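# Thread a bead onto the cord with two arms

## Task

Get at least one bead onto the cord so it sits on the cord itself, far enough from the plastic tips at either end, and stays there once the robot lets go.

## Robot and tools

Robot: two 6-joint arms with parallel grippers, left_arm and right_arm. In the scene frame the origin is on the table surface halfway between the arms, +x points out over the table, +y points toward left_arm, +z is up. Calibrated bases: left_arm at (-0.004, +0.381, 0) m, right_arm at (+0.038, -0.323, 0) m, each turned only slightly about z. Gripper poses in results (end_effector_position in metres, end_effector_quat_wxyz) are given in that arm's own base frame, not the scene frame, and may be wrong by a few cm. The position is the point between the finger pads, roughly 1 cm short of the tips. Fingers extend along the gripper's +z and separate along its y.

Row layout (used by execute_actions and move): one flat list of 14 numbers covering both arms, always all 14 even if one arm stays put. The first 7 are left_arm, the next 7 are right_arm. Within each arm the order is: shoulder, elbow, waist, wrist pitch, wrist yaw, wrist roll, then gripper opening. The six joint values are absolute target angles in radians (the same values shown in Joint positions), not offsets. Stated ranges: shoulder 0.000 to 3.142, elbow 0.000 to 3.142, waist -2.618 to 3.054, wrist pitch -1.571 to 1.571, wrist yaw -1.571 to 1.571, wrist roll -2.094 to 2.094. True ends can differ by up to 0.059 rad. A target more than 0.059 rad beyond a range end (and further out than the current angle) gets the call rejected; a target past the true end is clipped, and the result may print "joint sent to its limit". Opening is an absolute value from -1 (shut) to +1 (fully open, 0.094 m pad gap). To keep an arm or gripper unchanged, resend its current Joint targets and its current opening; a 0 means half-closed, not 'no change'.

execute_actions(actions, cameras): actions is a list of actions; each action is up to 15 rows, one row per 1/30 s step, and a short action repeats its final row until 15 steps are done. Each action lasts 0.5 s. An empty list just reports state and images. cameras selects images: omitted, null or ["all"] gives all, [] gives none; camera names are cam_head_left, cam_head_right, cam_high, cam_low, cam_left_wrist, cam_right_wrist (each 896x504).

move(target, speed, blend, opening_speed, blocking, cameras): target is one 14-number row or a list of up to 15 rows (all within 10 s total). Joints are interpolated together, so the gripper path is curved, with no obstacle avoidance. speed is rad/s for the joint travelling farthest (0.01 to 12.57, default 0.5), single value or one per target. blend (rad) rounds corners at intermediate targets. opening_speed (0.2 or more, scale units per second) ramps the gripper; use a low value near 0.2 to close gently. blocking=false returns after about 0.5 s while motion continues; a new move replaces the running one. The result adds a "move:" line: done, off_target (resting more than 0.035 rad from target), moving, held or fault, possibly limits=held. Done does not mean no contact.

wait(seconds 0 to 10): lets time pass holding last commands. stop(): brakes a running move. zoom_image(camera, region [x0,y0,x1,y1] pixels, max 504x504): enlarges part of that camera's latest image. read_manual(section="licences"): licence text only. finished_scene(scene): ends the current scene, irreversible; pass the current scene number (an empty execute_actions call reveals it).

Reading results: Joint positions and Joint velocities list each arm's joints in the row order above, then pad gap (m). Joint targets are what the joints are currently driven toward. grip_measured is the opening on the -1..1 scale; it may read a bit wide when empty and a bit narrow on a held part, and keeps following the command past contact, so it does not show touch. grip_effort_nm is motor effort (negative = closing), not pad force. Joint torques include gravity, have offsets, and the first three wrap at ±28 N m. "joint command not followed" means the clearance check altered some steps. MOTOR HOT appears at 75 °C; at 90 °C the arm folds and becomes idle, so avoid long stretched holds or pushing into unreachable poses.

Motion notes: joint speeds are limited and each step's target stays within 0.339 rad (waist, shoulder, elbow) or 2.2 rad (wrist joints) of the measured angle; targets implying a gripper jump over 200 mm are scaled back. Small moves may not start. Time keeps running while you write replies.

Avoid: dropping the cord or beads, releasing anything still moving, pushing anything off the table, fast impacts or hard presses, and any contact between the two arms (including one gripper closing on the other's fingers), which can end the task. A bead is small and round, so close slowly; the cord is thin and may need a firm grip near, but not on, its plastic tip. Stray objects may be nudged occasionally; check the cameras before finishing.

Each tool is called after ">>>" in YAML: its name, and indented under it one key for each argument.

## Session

>>> execute_actions:
  actions: []

Scene clock: 0.00 s.
left_arm: end_effector_position=(+0.4037, +0.0121, +0.1102) grip_measured=+1.000 grip_effort_nm=n/a end_effector_quat_wxyz=(+0.590, -0.022, +0.806, +0.037) | right_arm: end_effector_position=(+0.4107, -0.0136, +0.1308) grip_measured=+1.000 grip_effort_nm=n/a end_effector_quat_wxyz=(+0.636, +0.016, +0.771, -0.041)
Joint names: [shoulder, elbow, waist, wrist pitch, wrist yaw, wrist roll]
Joint positions: left_arm=[1.534 0.395 -0.018 0.833 -0.104 0.002 0.094] | right_arm=[1.572 0.383 0.002 0.999 0.086 -0.027 0.094]
Joint velocities: within noise
Joint torques (N m): no reading
Heat: left arm: 27 °C; right arm: 27 °C.
Joint targets: left_arm=[1.523 0.406 -0.018 0.843 -0.105 0.001] | right_arm=[1.561 0.393 0.002 1.008 0.087 -0.027]
Tool commands: left_gripper/opening=+1.0 right_gripper/opening=+1.0
camera_calibration:
cam_left_wrist: T_world_to_cam=[[0.0385987, -0.987031, -0.155819, 0.0179727], [-0.870684, 0.0432949, -0.489933, 0.430825], [0.490326, 0.15458, -0.857721, 0.00785137], [0, 0, 0, 1]] pos_world=[0.370569, -0.00212655, 0.22061]
cam_right_wrist: T_world_to_cam=[[-0.0964662, -0.993725, -0.0566169, 0.0354012], [-0.795915, 0.11117, -0.595113, 0.431394], [0.597673, -0.012346, -0.801645, -0.0248206], [0, 0, 0, 1]] pos_world=[0.361603, -0.0130855, 0.238835]

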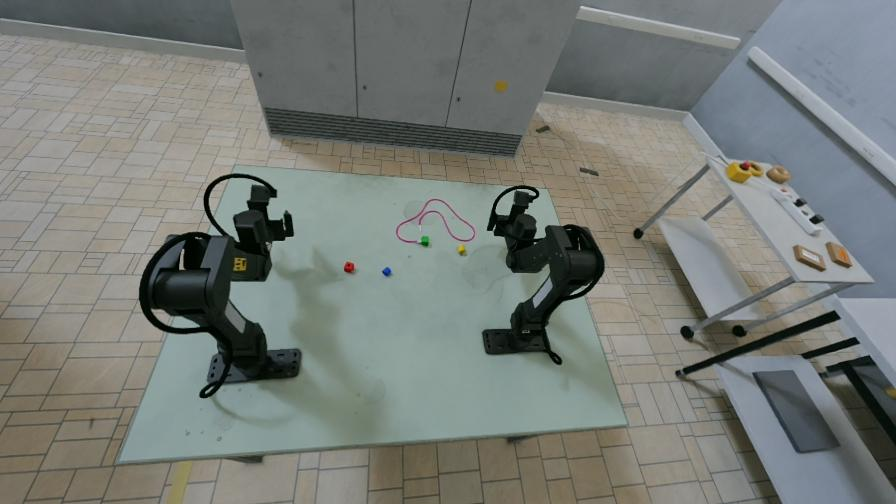

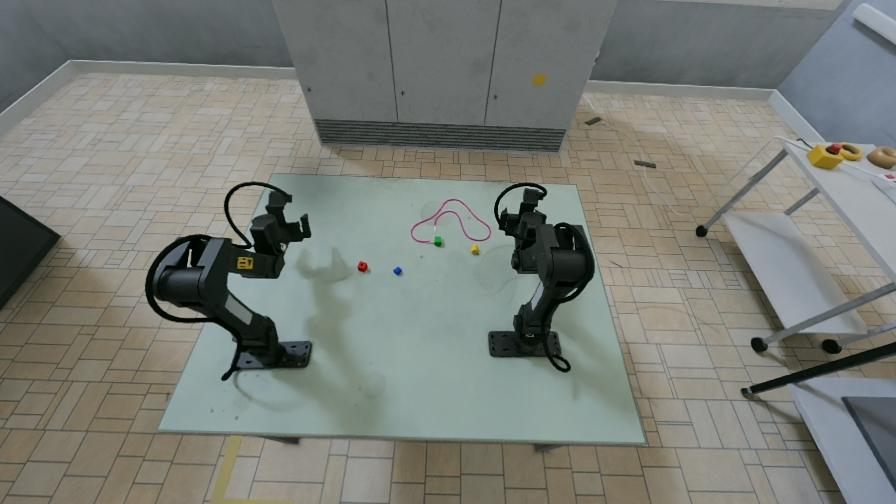

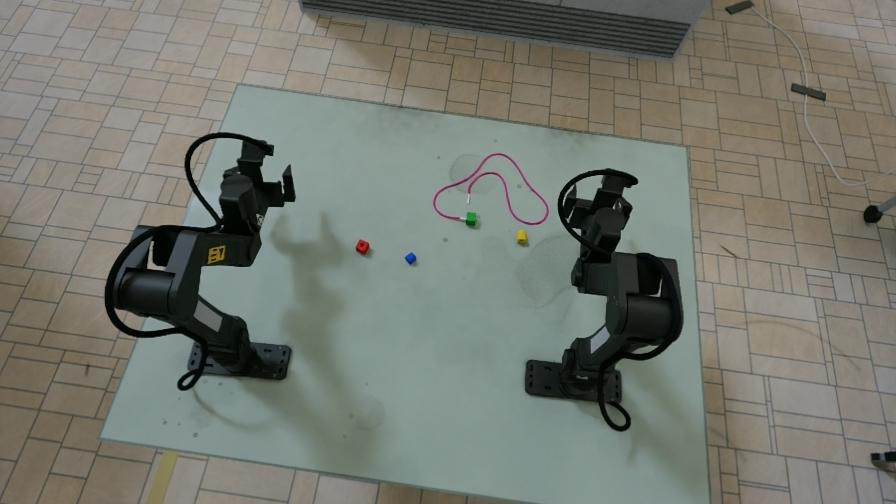

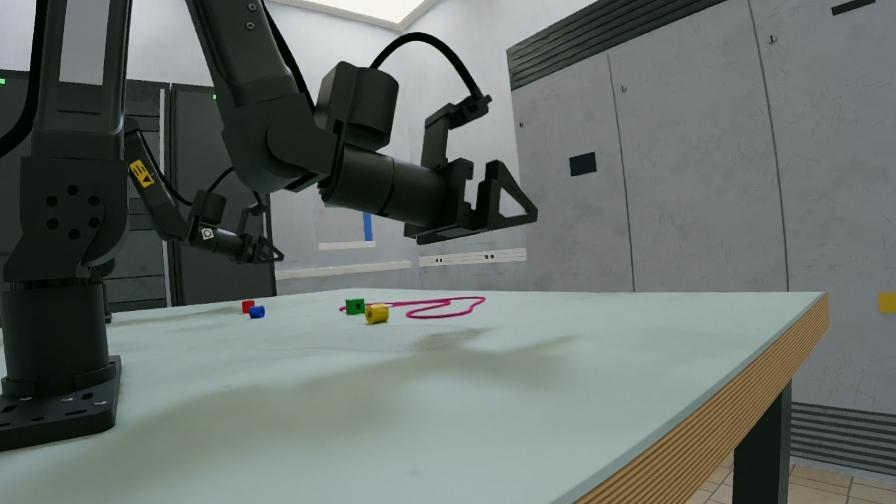

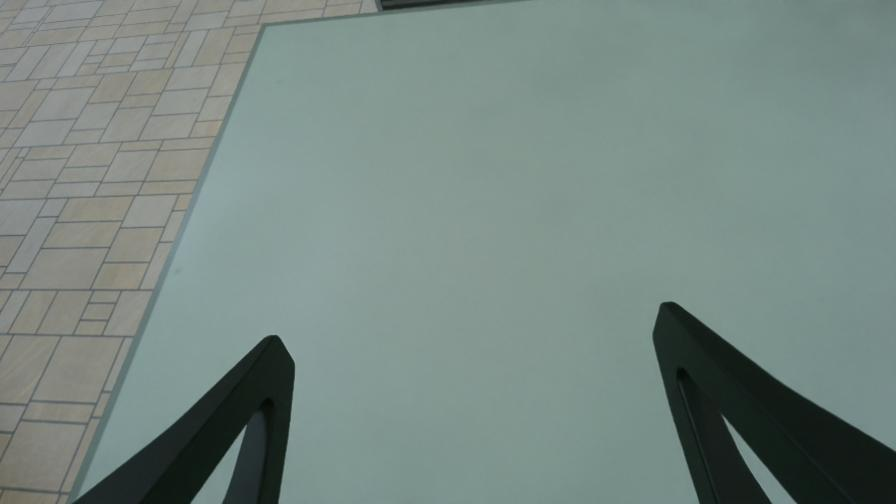

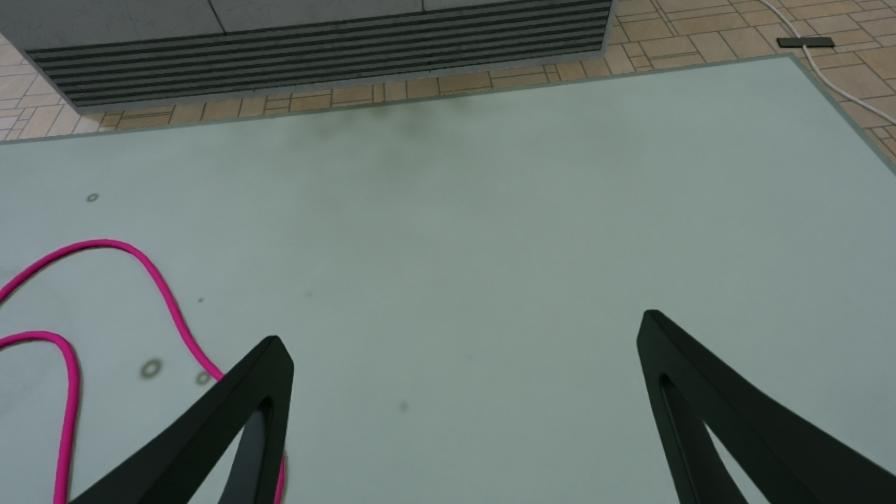

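>>> zoom_image:
  camera: "cam_high"
  region: [410, 140, 560, 270]

>>> zoom_image:
  camera: "cam_high"
  region: [340, 220, 440, 280]

>>> zoom_image:
  camera: "cam_low"
  region: [230, 280, 490, 340]

Scaled by 3.360 (camera's finer frame: 1280x720).

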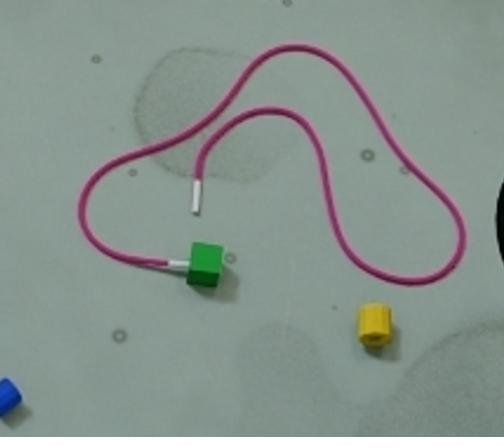

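Scaled by 5.040 (camera's finer frame: 1280x720).

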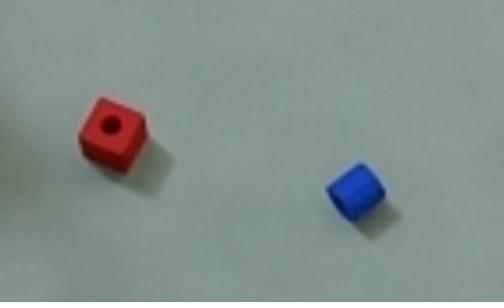

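Scaled by 1.938 (camera's finer frame: 1280x720).

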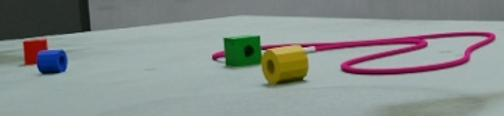

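>>> move:
  target: [2.195, 1.857, -0.880, -1.233, 0.0, -0.309, -0.15, 2.253, 1.969, 0.597, -1.015, 0.0, 0.538, -0.28]
  speed: 0.7
  opening_speed: 1.5

Scene clock: 140.73 s.
left_arm: end_effector_position=(+0.2683, -0.3211, +0.0607) grip_measured=-0.148 grip_effort_nm=-0.090 end_effector_quat_wxyz=(-0.002, +0.281, +0.960, +0.003) | right_arm: end_effector_position=(+0.4121, +0.2778, +0.0699) grip_measured=-0.277 grip_effort_nm=-0.173 end_effector_quat_wxyz=(+0.109, -0.029, +0.991, +0.069)
Joint positions: left_arm=[2.173 1.826 -0.878 -1.231 -0.002 -0.308 0.04] | right_arm=[2.232 1.925 0.591 -1.006 -0.001 0.533 0.034]
Joint torques (N m): left_arm=[-9.61 7.75 -0.14 0.33 0.01 -0.02] | right_arm=[-10.66 9.78 0.51 0.38 -0.01 0.06]
Heat: left arm: 30 °C; right arm: 33 °C.
Joint targets: left_arm=[2.195 1.857 -0.880 -1.233 0.000 -0.309] | right_arm=[2.253 1.969 0.597 -1.015 0.000 0.538]
move: off_target (right_arm); right_arm: the elbow is farthest, 0.044 rad from its target
cam_left_wrist: T_world_to_cam=[[-0.64408, -0.764957, -0.00145505, -0.0683777], [-0.560674, 0.470782, 0.681182, 0.286207], [-0.520389, 0.439552, -0.732113, 0.438283], [0, 0, 0, 1]] pos_world=[0.344506, -0.379695, 0.125815]
cam_right_wrist: T_world_to_cam=[[-0.0262332, -0.988089, -0.151633, 0.297884], [-0.862604, -0.0542829, 0.50296, 0.360613], [-0.5052, 0.143993, -0.850905, 0.343547], [0, 0, 0, 1]] pos_world=[0.492441, 0.264442, 0.156121]

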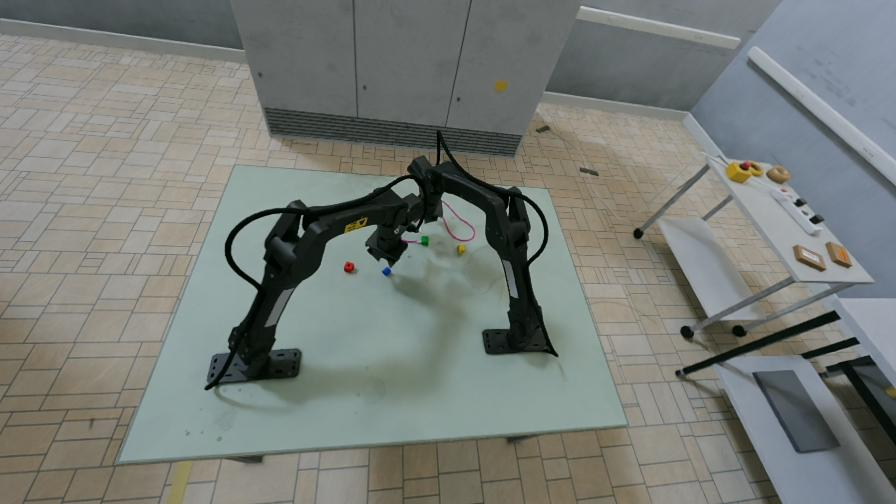

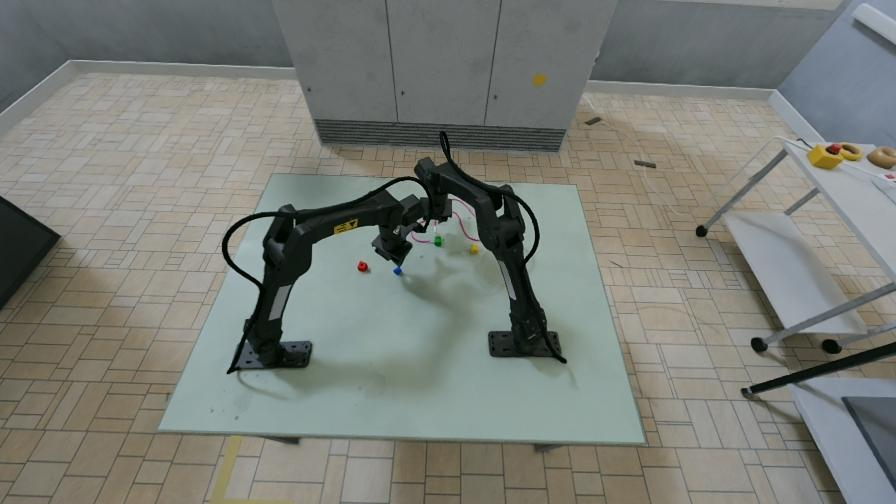

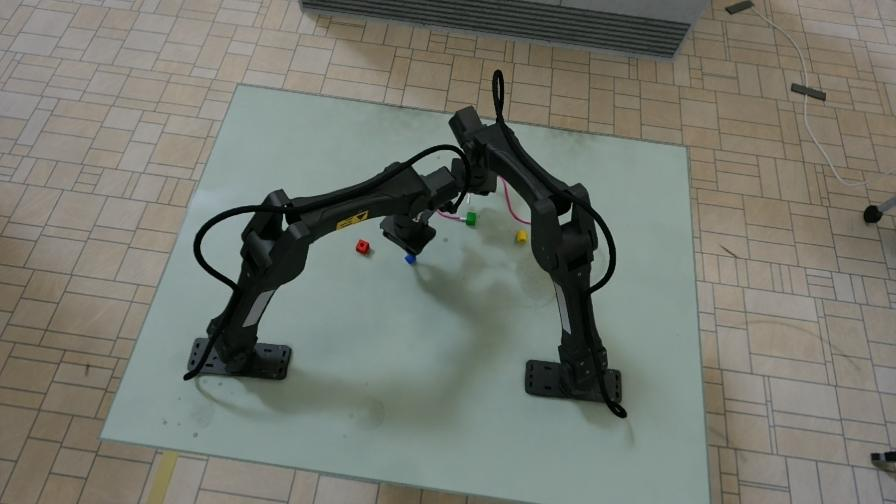

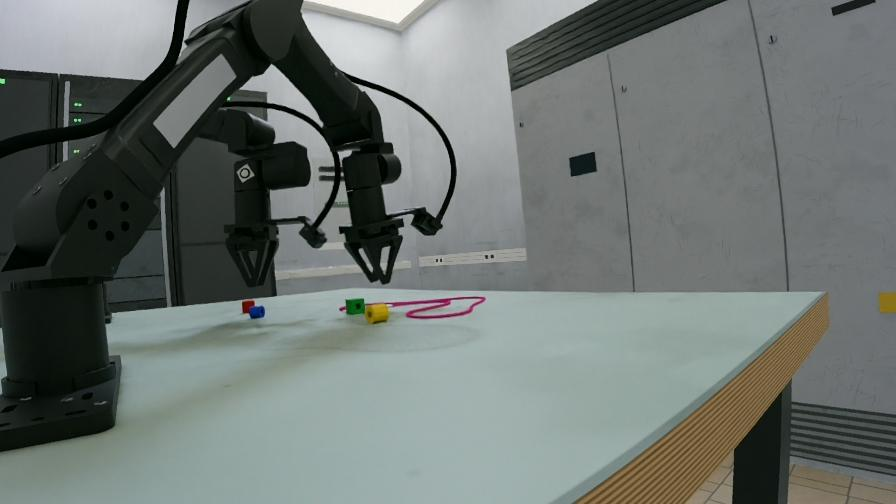

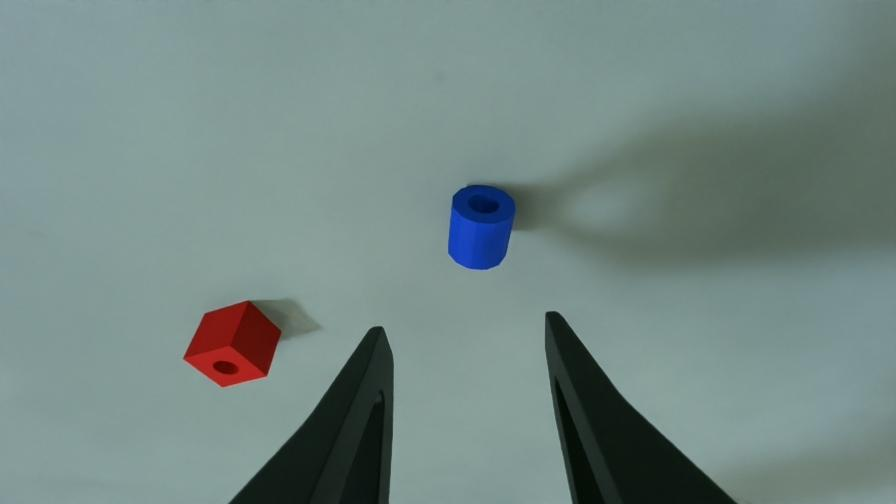

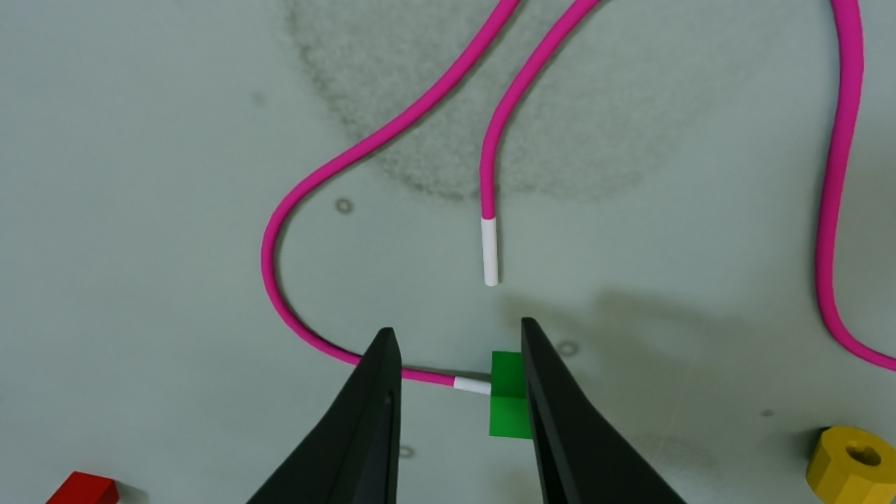

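>>> move:
  target: [2.213, 1.659, -0.892, -1.028, 0.0, -0.181, -0.15, 2.250, 1.747, 0.577, -0.821, 0.0, 0.538, -0.4]
  speed: 0.2
  cameras: ["cam_low", "cam_left_wrist", "cam_right_wrist"]

Scene clock: 184.57 s.
left_arm: end_effector_position=(+0.2625, -0.3173, +0.0114) grip_measured=-0.148 grip_effort_nm=-0.090 end_effector_quat_wxyz=(-0.006, +0.340, +0.940, +0.005) | right_arm: end_effector_position=(+0.4092, +0.2724, +0.0308) grip_measured=-0.397 grip_effort_nm=-0.164 end_effector_quat_wxyz=(+0.109, -0.026, +0.991, +0.069)
Joint positions: left_arm=[2.194 1.66 -0.883 -1.051 -0.002 -0.189 0.04] | right_arm=[2.232 1.768 0.585 -0.848 -0.001 0.533 0.028]
Joint torques (N m): left_arm=[-9.85 5.03 -0.7 0.54 0.01 0.05] | right_arm=[-10.76 4.63 -0.62 0.75 -0.01 0.06]
Heat: left arm: 30 °C; right arm: 28 °C.
Joint targets: left_arm=[2.213 1.659 -0.892 -1.028 0.000 -0.181] | right_arm=[2.250 1.747 0.577 -0.821 0.000 0.538]
move: done
cam_left_wrist: T_world_to_cam=[[-0.734024, -0.679122, -0.00114381, -0.0184255], [-0.494224, 0.533022, 0.686754, 0.316958], [-0.46578, 0.504659, -0.726889, 0.403777], [0, 0, 0, 1]] pos_world=[0.331195, -0.385228, 0.0758086]
cam_right_wrist: T_world_to_cam=[[-0.032463, -0.987752, -0.15262, 0.288936], [-0.863315, -0.049232, 0.502258, 0.376426], [-0.50362, 0.148064, -0.851143, 0.307921], [0, 0, 0, 1]] pos_world=[0.489429, 0.258337, 0.11712]

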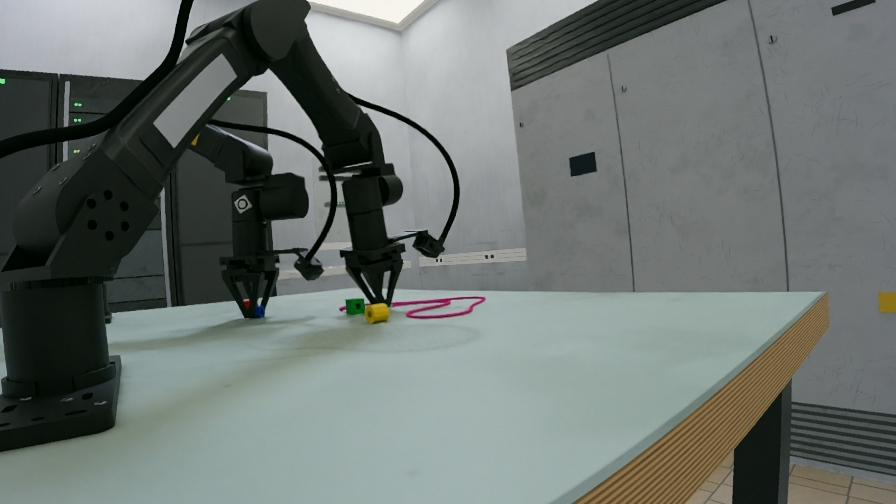

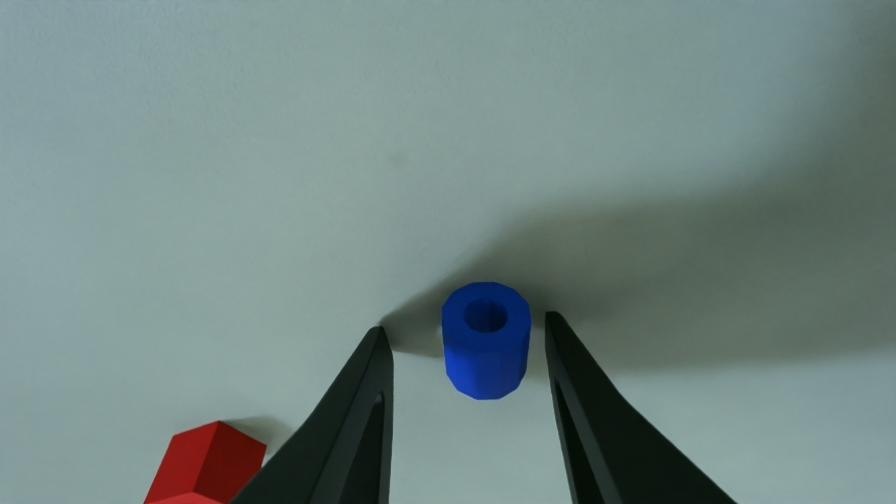

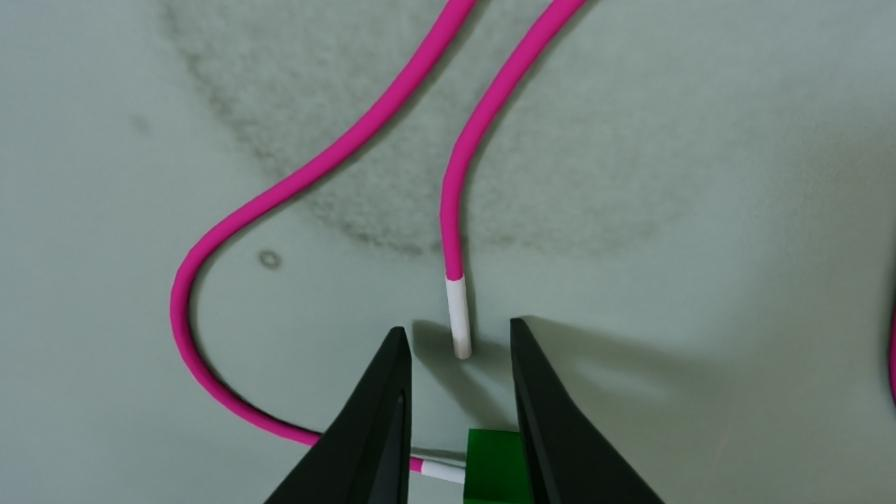

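>>> move:
  target:
    - [2.213,1.659,-0.892,-1.028,0,-0.181,-0.67,2.252,1.735,0.577,-0.805,0,0.538,-0.4]
    - [2.213,1.659,-0.892,-1.028,0,-0.181,-0.67,2.252,1.735,0.577,-0.805,0,0.538,-0.97]
  opening_speed: 0.5
  speed: 0.1
  cameras: ["cam_left_wrist","cam_right_wrist","cam_high"]

Scene clock: 264.30 s.
left_arm: end_effector_position=(+0.2631, -0.3180, +0.0113) grip_measured=-0.630 grip_effort_nm=-1.033 end_effector_quat_wxyz=(-0.004, +0.341, +0.940, +0.004) | right_arm: end_effector_position=(+0.4124, +0.2693, +0.0292) grip_measured=-0.930 grip_effort_nm=-0.999 end_effector_quat_wxyz=(+0.114, -0.022, +0.991, +0.068)
Joint positions: left_arm=[2.194 1.66 -0.883 -1.047 -0.002 -0.187 0.017] | right_arm=[2.232 1.76 0.578 -0.834 0.005 0.533 0.003]
Joint torques (N m): left_arm=[-9.88 5.05 -0.75 0.48 0.01 0.05] | right_arm=[-10.63 4.36 -0.05 0.8 -0.05 0.06]
Heat: left arm: 30 °C; right arm: 27 °C.
Joint targets: left_arm=[2.213 1.659 -0.892 -1.028 0.000 -0.181] | right_arm=[2.252 1.735 0.577 -0.805 0.000 0.538]
move: done
cam_left_wrist: T_world_to_cam=[[-0.734782, -0.678303, -0.000836267, -0.017996], [-0.495253, 0.535647, 0.683964, 0.318832], [-0.463487, 0.502979, -0.729515, 0.403276], [0, 0, 0, 1]] pos_world=[0.331593, -0.385827, 0.0761119]
cam_right_wrist: T_world_to_cam=[[-0.0395375, -0.987682, -0.151396, 0.288638], [-0.8678, -0.0411687, 0.495206, 0.379622], [-0.495339, 0.150961, -0.855482, 0.304527], [0, 0, 0, 1]] pos_world=[0.491692, 0.254739, 0.116225]
Images, in order (width x height): cam_high 896x504, cam_left_wrist 896x504, cam_right_wrist 896x504.

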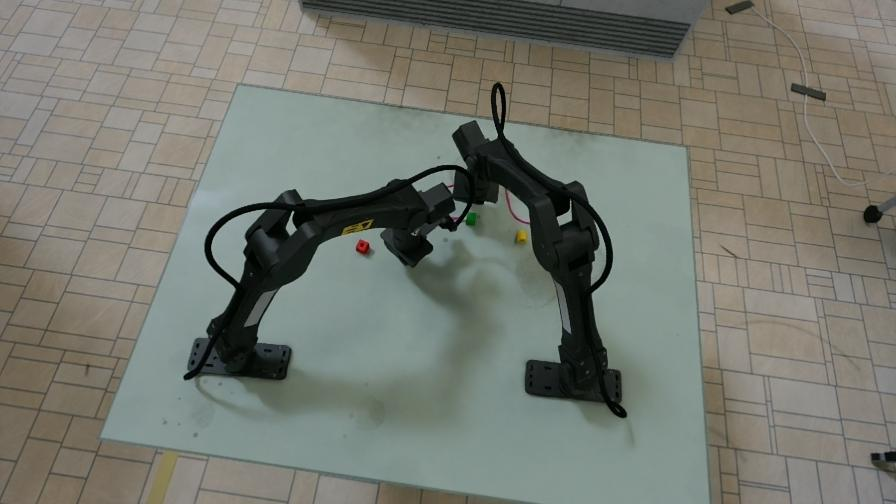

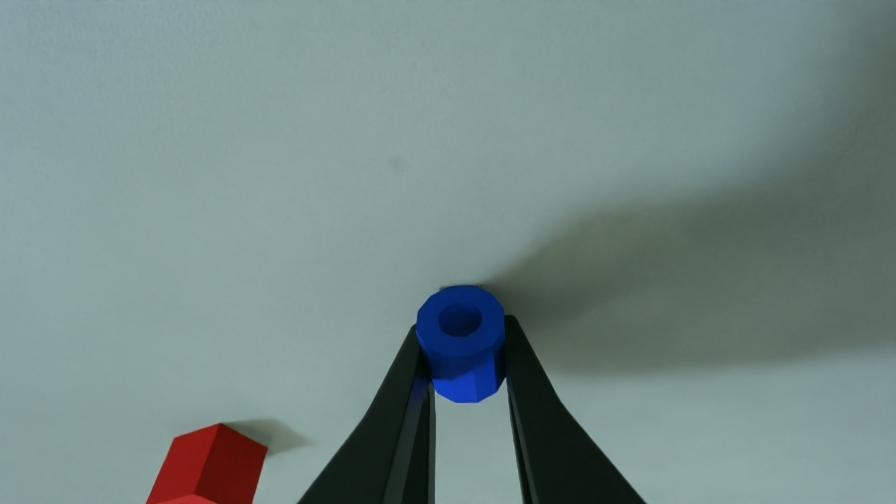

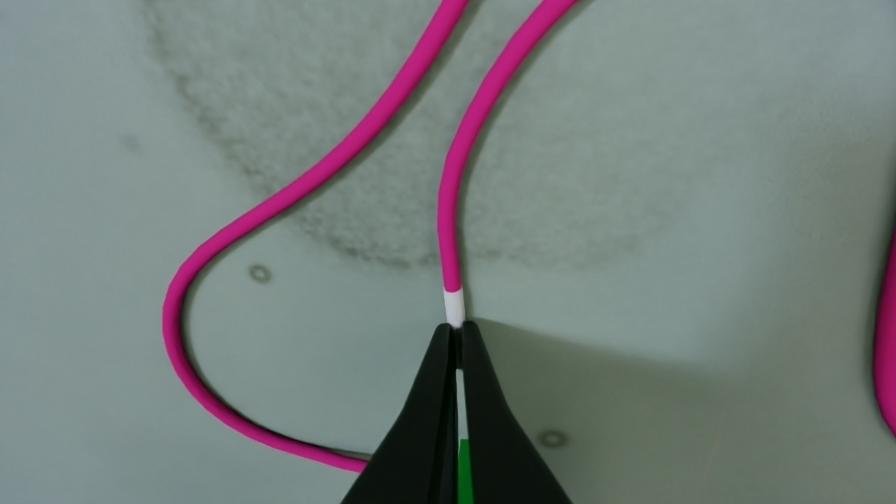

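>>> move:
  target:
    - [2.10,1.92,-0.892,-1.155,0,-0.181,-0.67,2.17,1.96,0.508,-1.296,0,0.47,-0.97]
    - [1.760,0.565,-0.941,1.085,0,0.007,-0.67,1.757,1.311,0.689,-1.076,0,0.64,-0.97]
    - [1.760,0.565,-0.941,1.085,0,0.007,-0.67,1.865,1.199,0.689,-0.912,0,0.64,-0.97]
    - [1.760,0.565,-0.941,1.085,0,0.007,-0.67,1.865,1.199,0.689,-0.912,0,0.64,-0.6]
  opening_speed: 0.5
  speed: [0.3,0.7,0.2,0.2]

Scene clock: 330.33 s.
left_arm: end_effector_position=(+0.2759, -0.3712, +0.1193) grip_measured=-0.630 grip_effort_nm=-1.033 end_effector_quat_wxyz=(+0.571, +0.346, +0.686, -0.289) | right_arm: end_effector_position=(+0.2518, +0.2057, +0.0257) grip_measured=-0.603 grip_effort_nm=0.125 end_effector_quat_wxyz=(-0.001, -0.024, +1.000, +0.000)
Joint positions: left_arm=[1.802 0.568 -0.932 1.053 0.004 0 0.017] | right_arm=[1.853 1.214 0.681 -0.934 -0.001 0.633 0.019]
Joint torques (N m): left_arm=[-10.88 4.27 -0.72 1.84 -0.06 0.05] | right_arm=[-7.25 4.34 0.7 0.23 -0.01 0.07]
Heat: left arm: 31 °C; right arm: 29 °C.
Joint targets: left_arm=[1.760 0.565 -0.941 1.085 0.000 0.007] | right_arm=[1.865 1.199 0.689 -0.912 0.000 0.640]
move: off_target (left_arm); target 4's new numbers were sent with right_arm's wrist pitch 0.039 rad from that target; left_arm: the shoulder is farthest, 0.042 rad from its target
cam_left_wrist: T_world_to_cam=[[-0.813577, -0.567555, -0.12639, 0.0332665], [-0.3949, 0.69888, -0.59634, 0.465487], [0.426787, -0.435257, -0.79272, -0.0716404], [0, 0, 0, 1]] pos_world=[0.241461, -0.337621, 0.225002]
cam_right_wrist: T_world_to_cam=[[-0.0529379, -0.998597, 0.000937518, 0.220673], [-0.733614, 0.0395274, 0.678416, 0.184271], [-0.677501, 0.0352261, -0.734677, 0.298192], [0, 0, 0, 1]] pos_world=[0.348892, 0.202576, 0.0938555]

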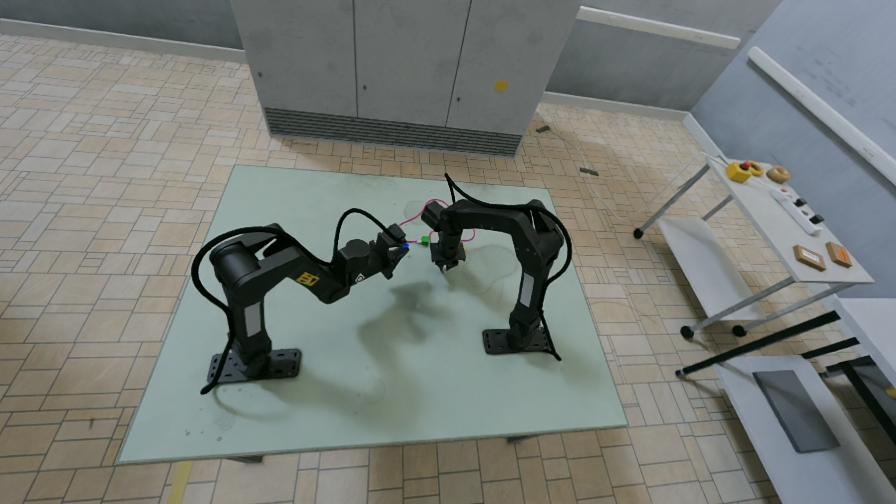

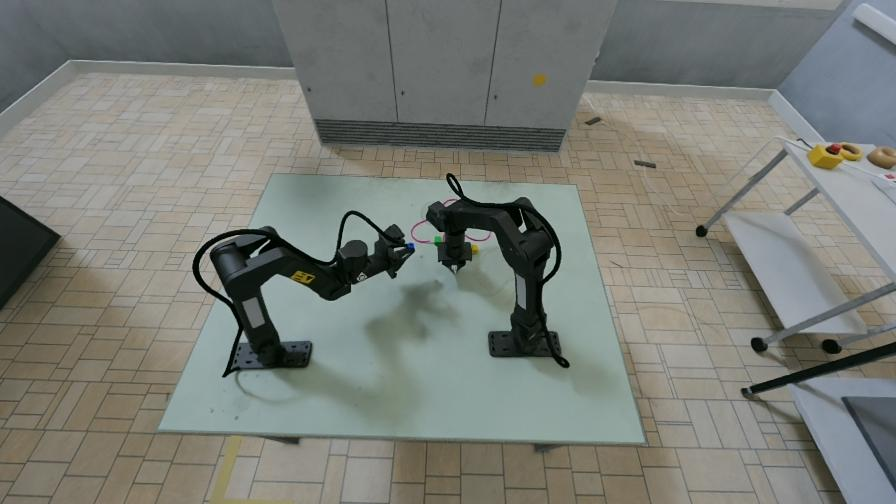

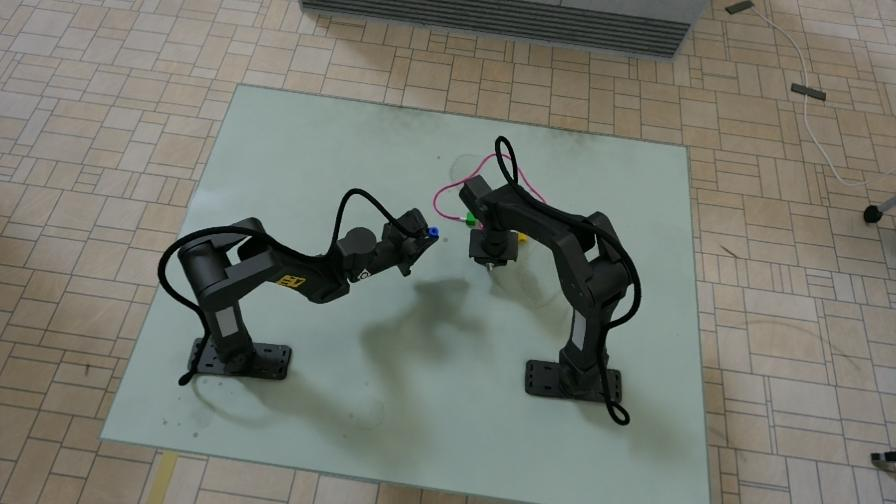

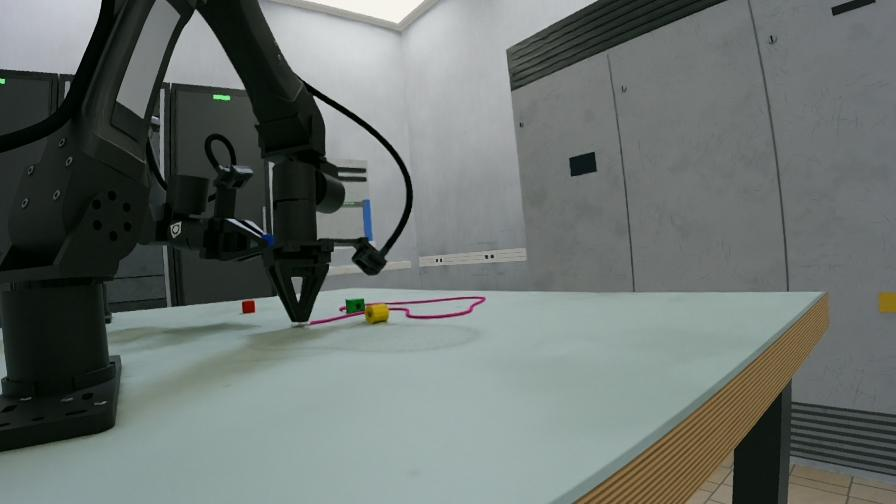

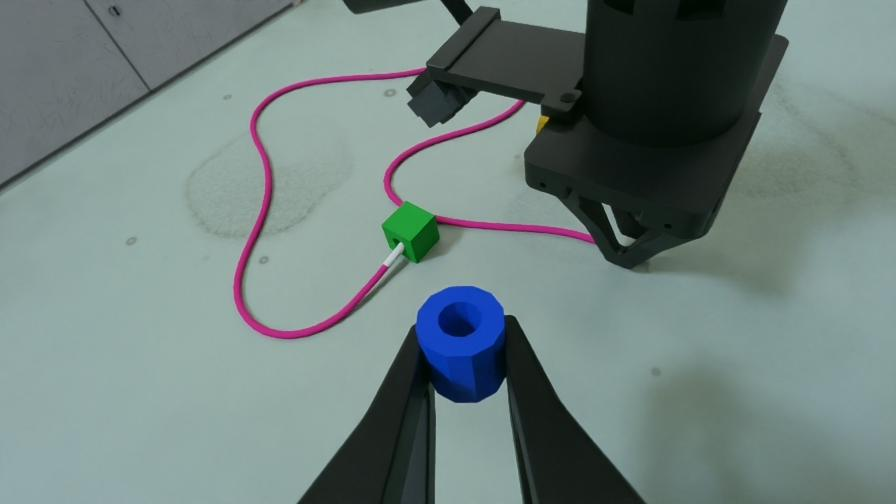

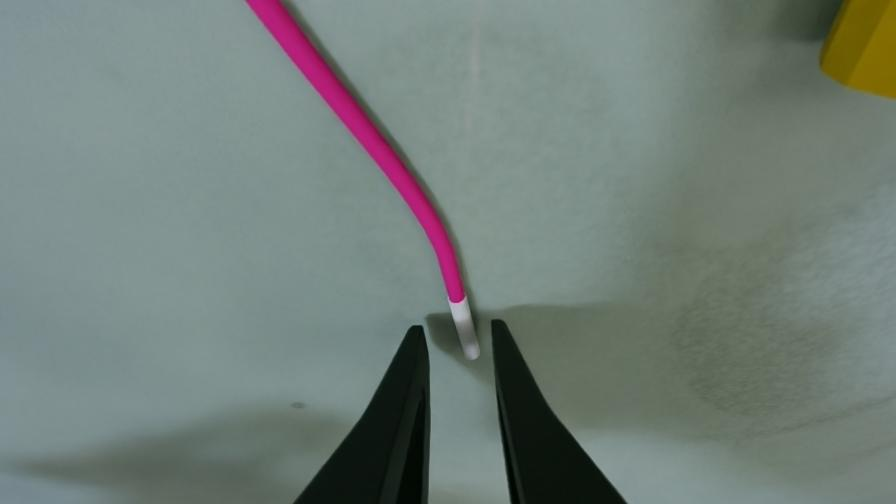

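>>> zoom_image:
  camera: "cam_left_wrist"
  region: [220, 40, 660, 360]

>>> zoom_image:
  camera: "cam_high"
  region: [420, 140, 580, 280]

Scaled by 1.145 (camera's finer frame: 1280x720).

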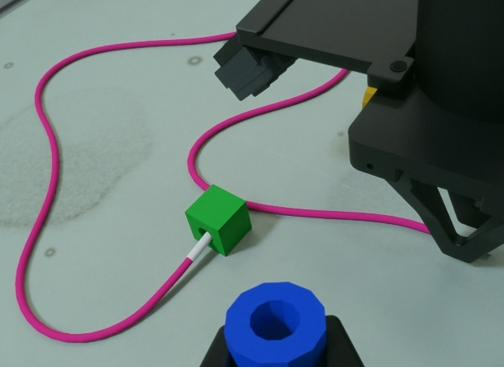

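Scaled by 3.150 (camera's finer frame: 1280x720).

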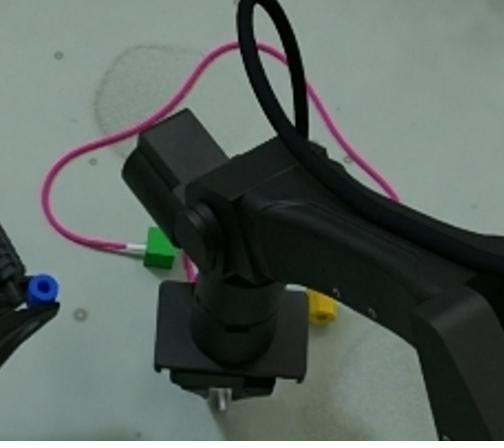

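>>> move:
  target:
    - [1.760,0.565,-0.941,1.085,0,0.007,-0.67,1.868,1.192,0.689,-0.903,0,0.64,-0.6]
    - [1.760,0.565,-0.941,1.085,0,0.007,-0.67,1.868,1.192,0.689,-0.903,0,0.64,-0.97]
    - [1.760,0.565,-0.941,1.085,0,0.007,-0.67,1.497,1.023,0.721,-1.086,0,0.64,-0.97]
    - [1.760,0.565,-0.941,1.085,0,0.007,-0.67,1.611,0.900,0.721,-0.867,0,0.64,-0.97]
    - [1.760,0.565,-0.941,1.085,0,0.007,-0.67,1.611,0.900,0.721,-0.867,0,0.64,-0.5]
    - [1.760,0.565,-0.941,1.085,0,0.007,-0.67,1.497,1.080,0.721,-1.086,0,0.64,-0.5]
    - [1.760,0.565,-0.941,1.085,0,0.007,-0.67,2.070,1.675,0.621,-1.168,0,0.144,-0.4]
  opening_speed: 0.8
  speed: [0.2,0.2,0.4,0.25,0.2,0.4,0.7]

Scene clock: 419.77 s.
left_arm: end_effector_position=(+0.2759, -0.3713, +0.1194) grip_measured=-0.630 grip_effort_nm=-1.023 end_effector_quat_wxyz=(+0.571, +0.347, +0.686, -0.289) | right_arm: end_effector_position=(+0.3133, +0.2285, +0.0555) grip_measured=-0.403 grip_effort_nm=0.125 end_effector_quat_wxyz=(-0.008, -0.237, +0.972, -0.002)
Joint positions: left_arm=[1.802 0.568 -0.932 1.053 0.004 0.001 0.017] | right_arm=[2.061 1.631 0.626 -1.157 -0.003 0.148 0.028]
Joint torques (N m): left_arm=[-10.88 4.27 -0.72 1.84 -0.05 0.05] | right_arm=[-9.73 9.18 -0.47 -0.14 0.03 -0.03]
Heat: left arm: 31 °C; right arm: 29 °C.
Joint targets: left_arm=[1.760 0.565 -0.941 1.085 0.000 0.007] | right_arm=[2.070 1.675 0.621 -1.168 0.000 0.144]
move: off_target (left_arm, right_arm); target 7's new numbers were sent with right_arm's elbow 0.044 rad from that target; left_arm: the shoulder is farthest, 0.042 rad from its target; right_arm: the elbow is farthest, 0.044 rad from its target
cam_left_wrist: T_world_to_cam=[[-0.813557, -0.56749, -0.126805, 0.0333894], [-0.394494, 0.698864, -0.596627, 0.465507], [0.427199, -0.435366, -0.792437, -0.0717613], [0, 0, 0, 1]] pos_world=[0.24146, -0.337621, 0.225102]
cam_right_wrist: T_world_to_cam=[[0.368108, -0.929782, 0.00142933, 0.0990183], [-0.67472, -0.266069, 0.688448, 0.259112], [-0.639726, -0.254388, -0.725284, 0.41469], [0, 0, 0, 1]] pos_world=[0.403667, 0.266499, 0.122241]

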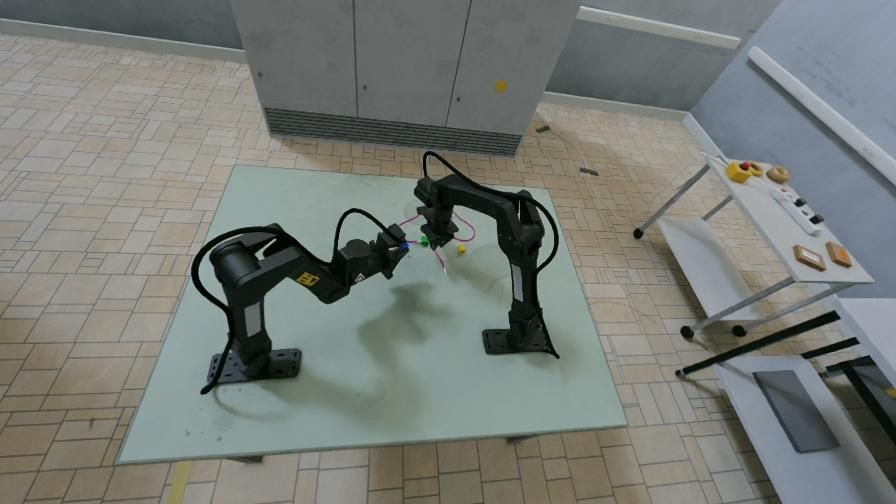

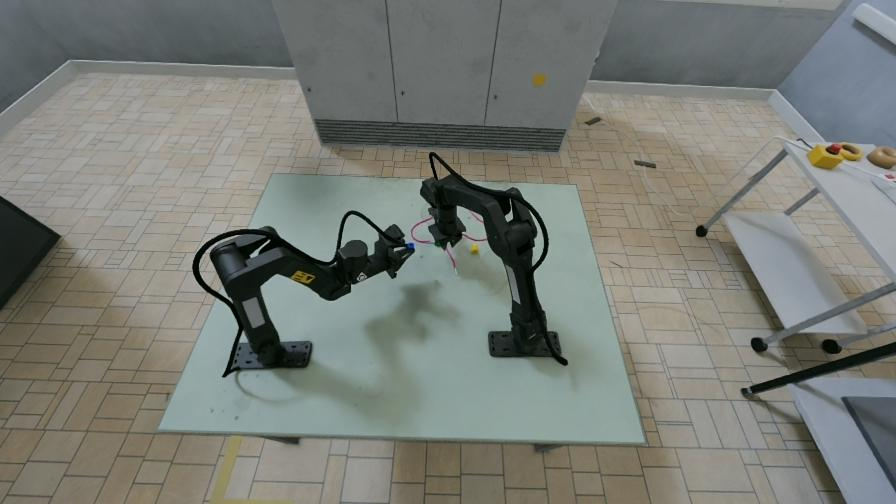

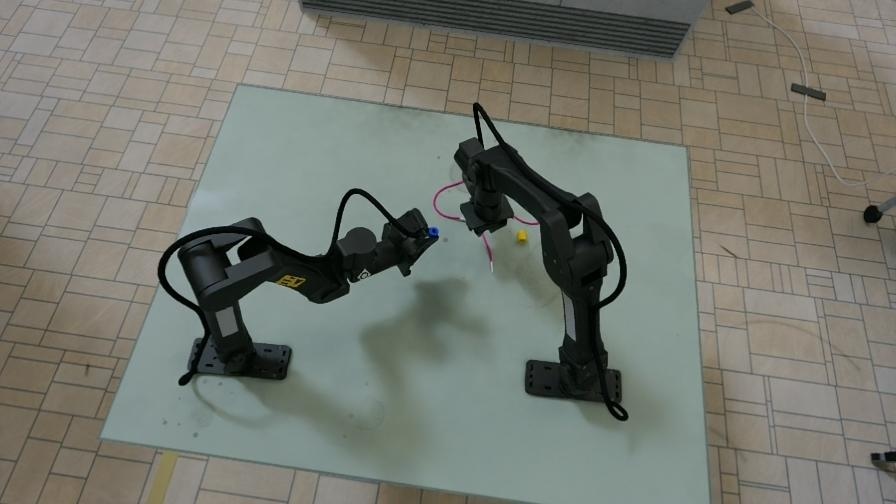

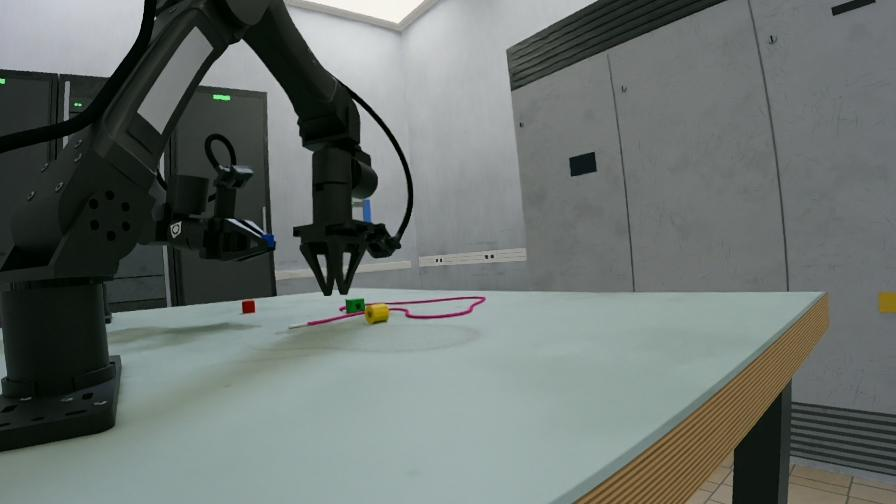

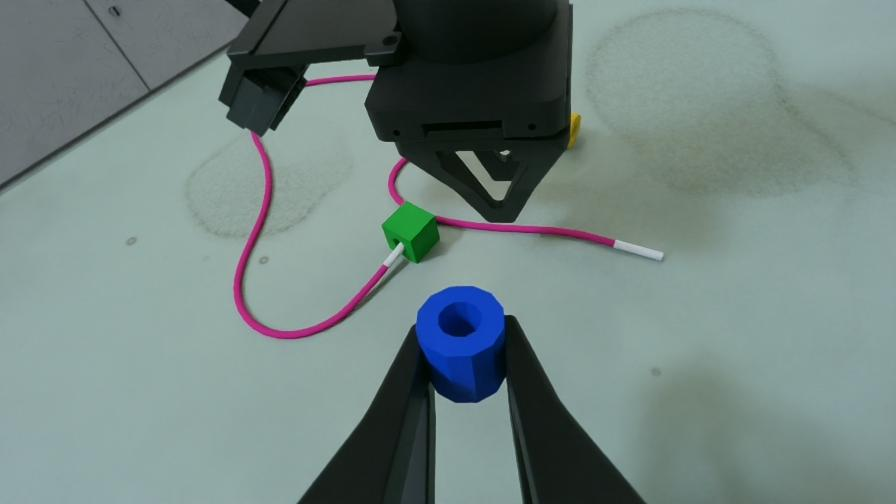

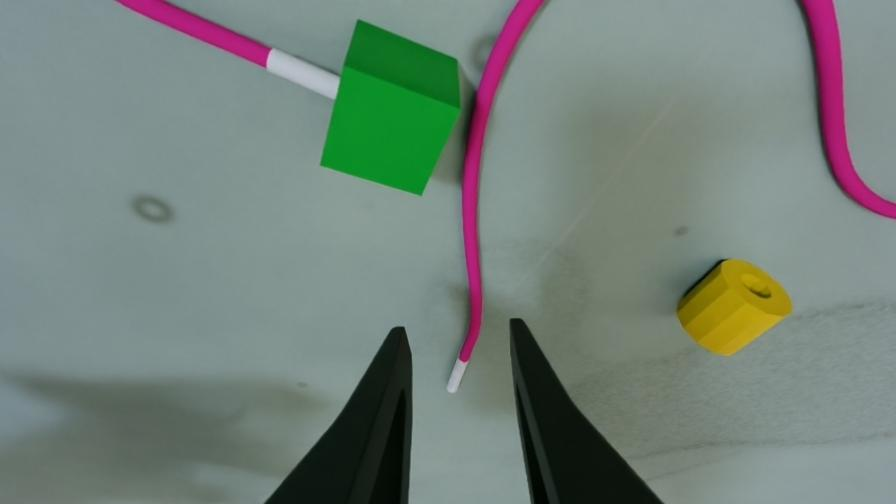

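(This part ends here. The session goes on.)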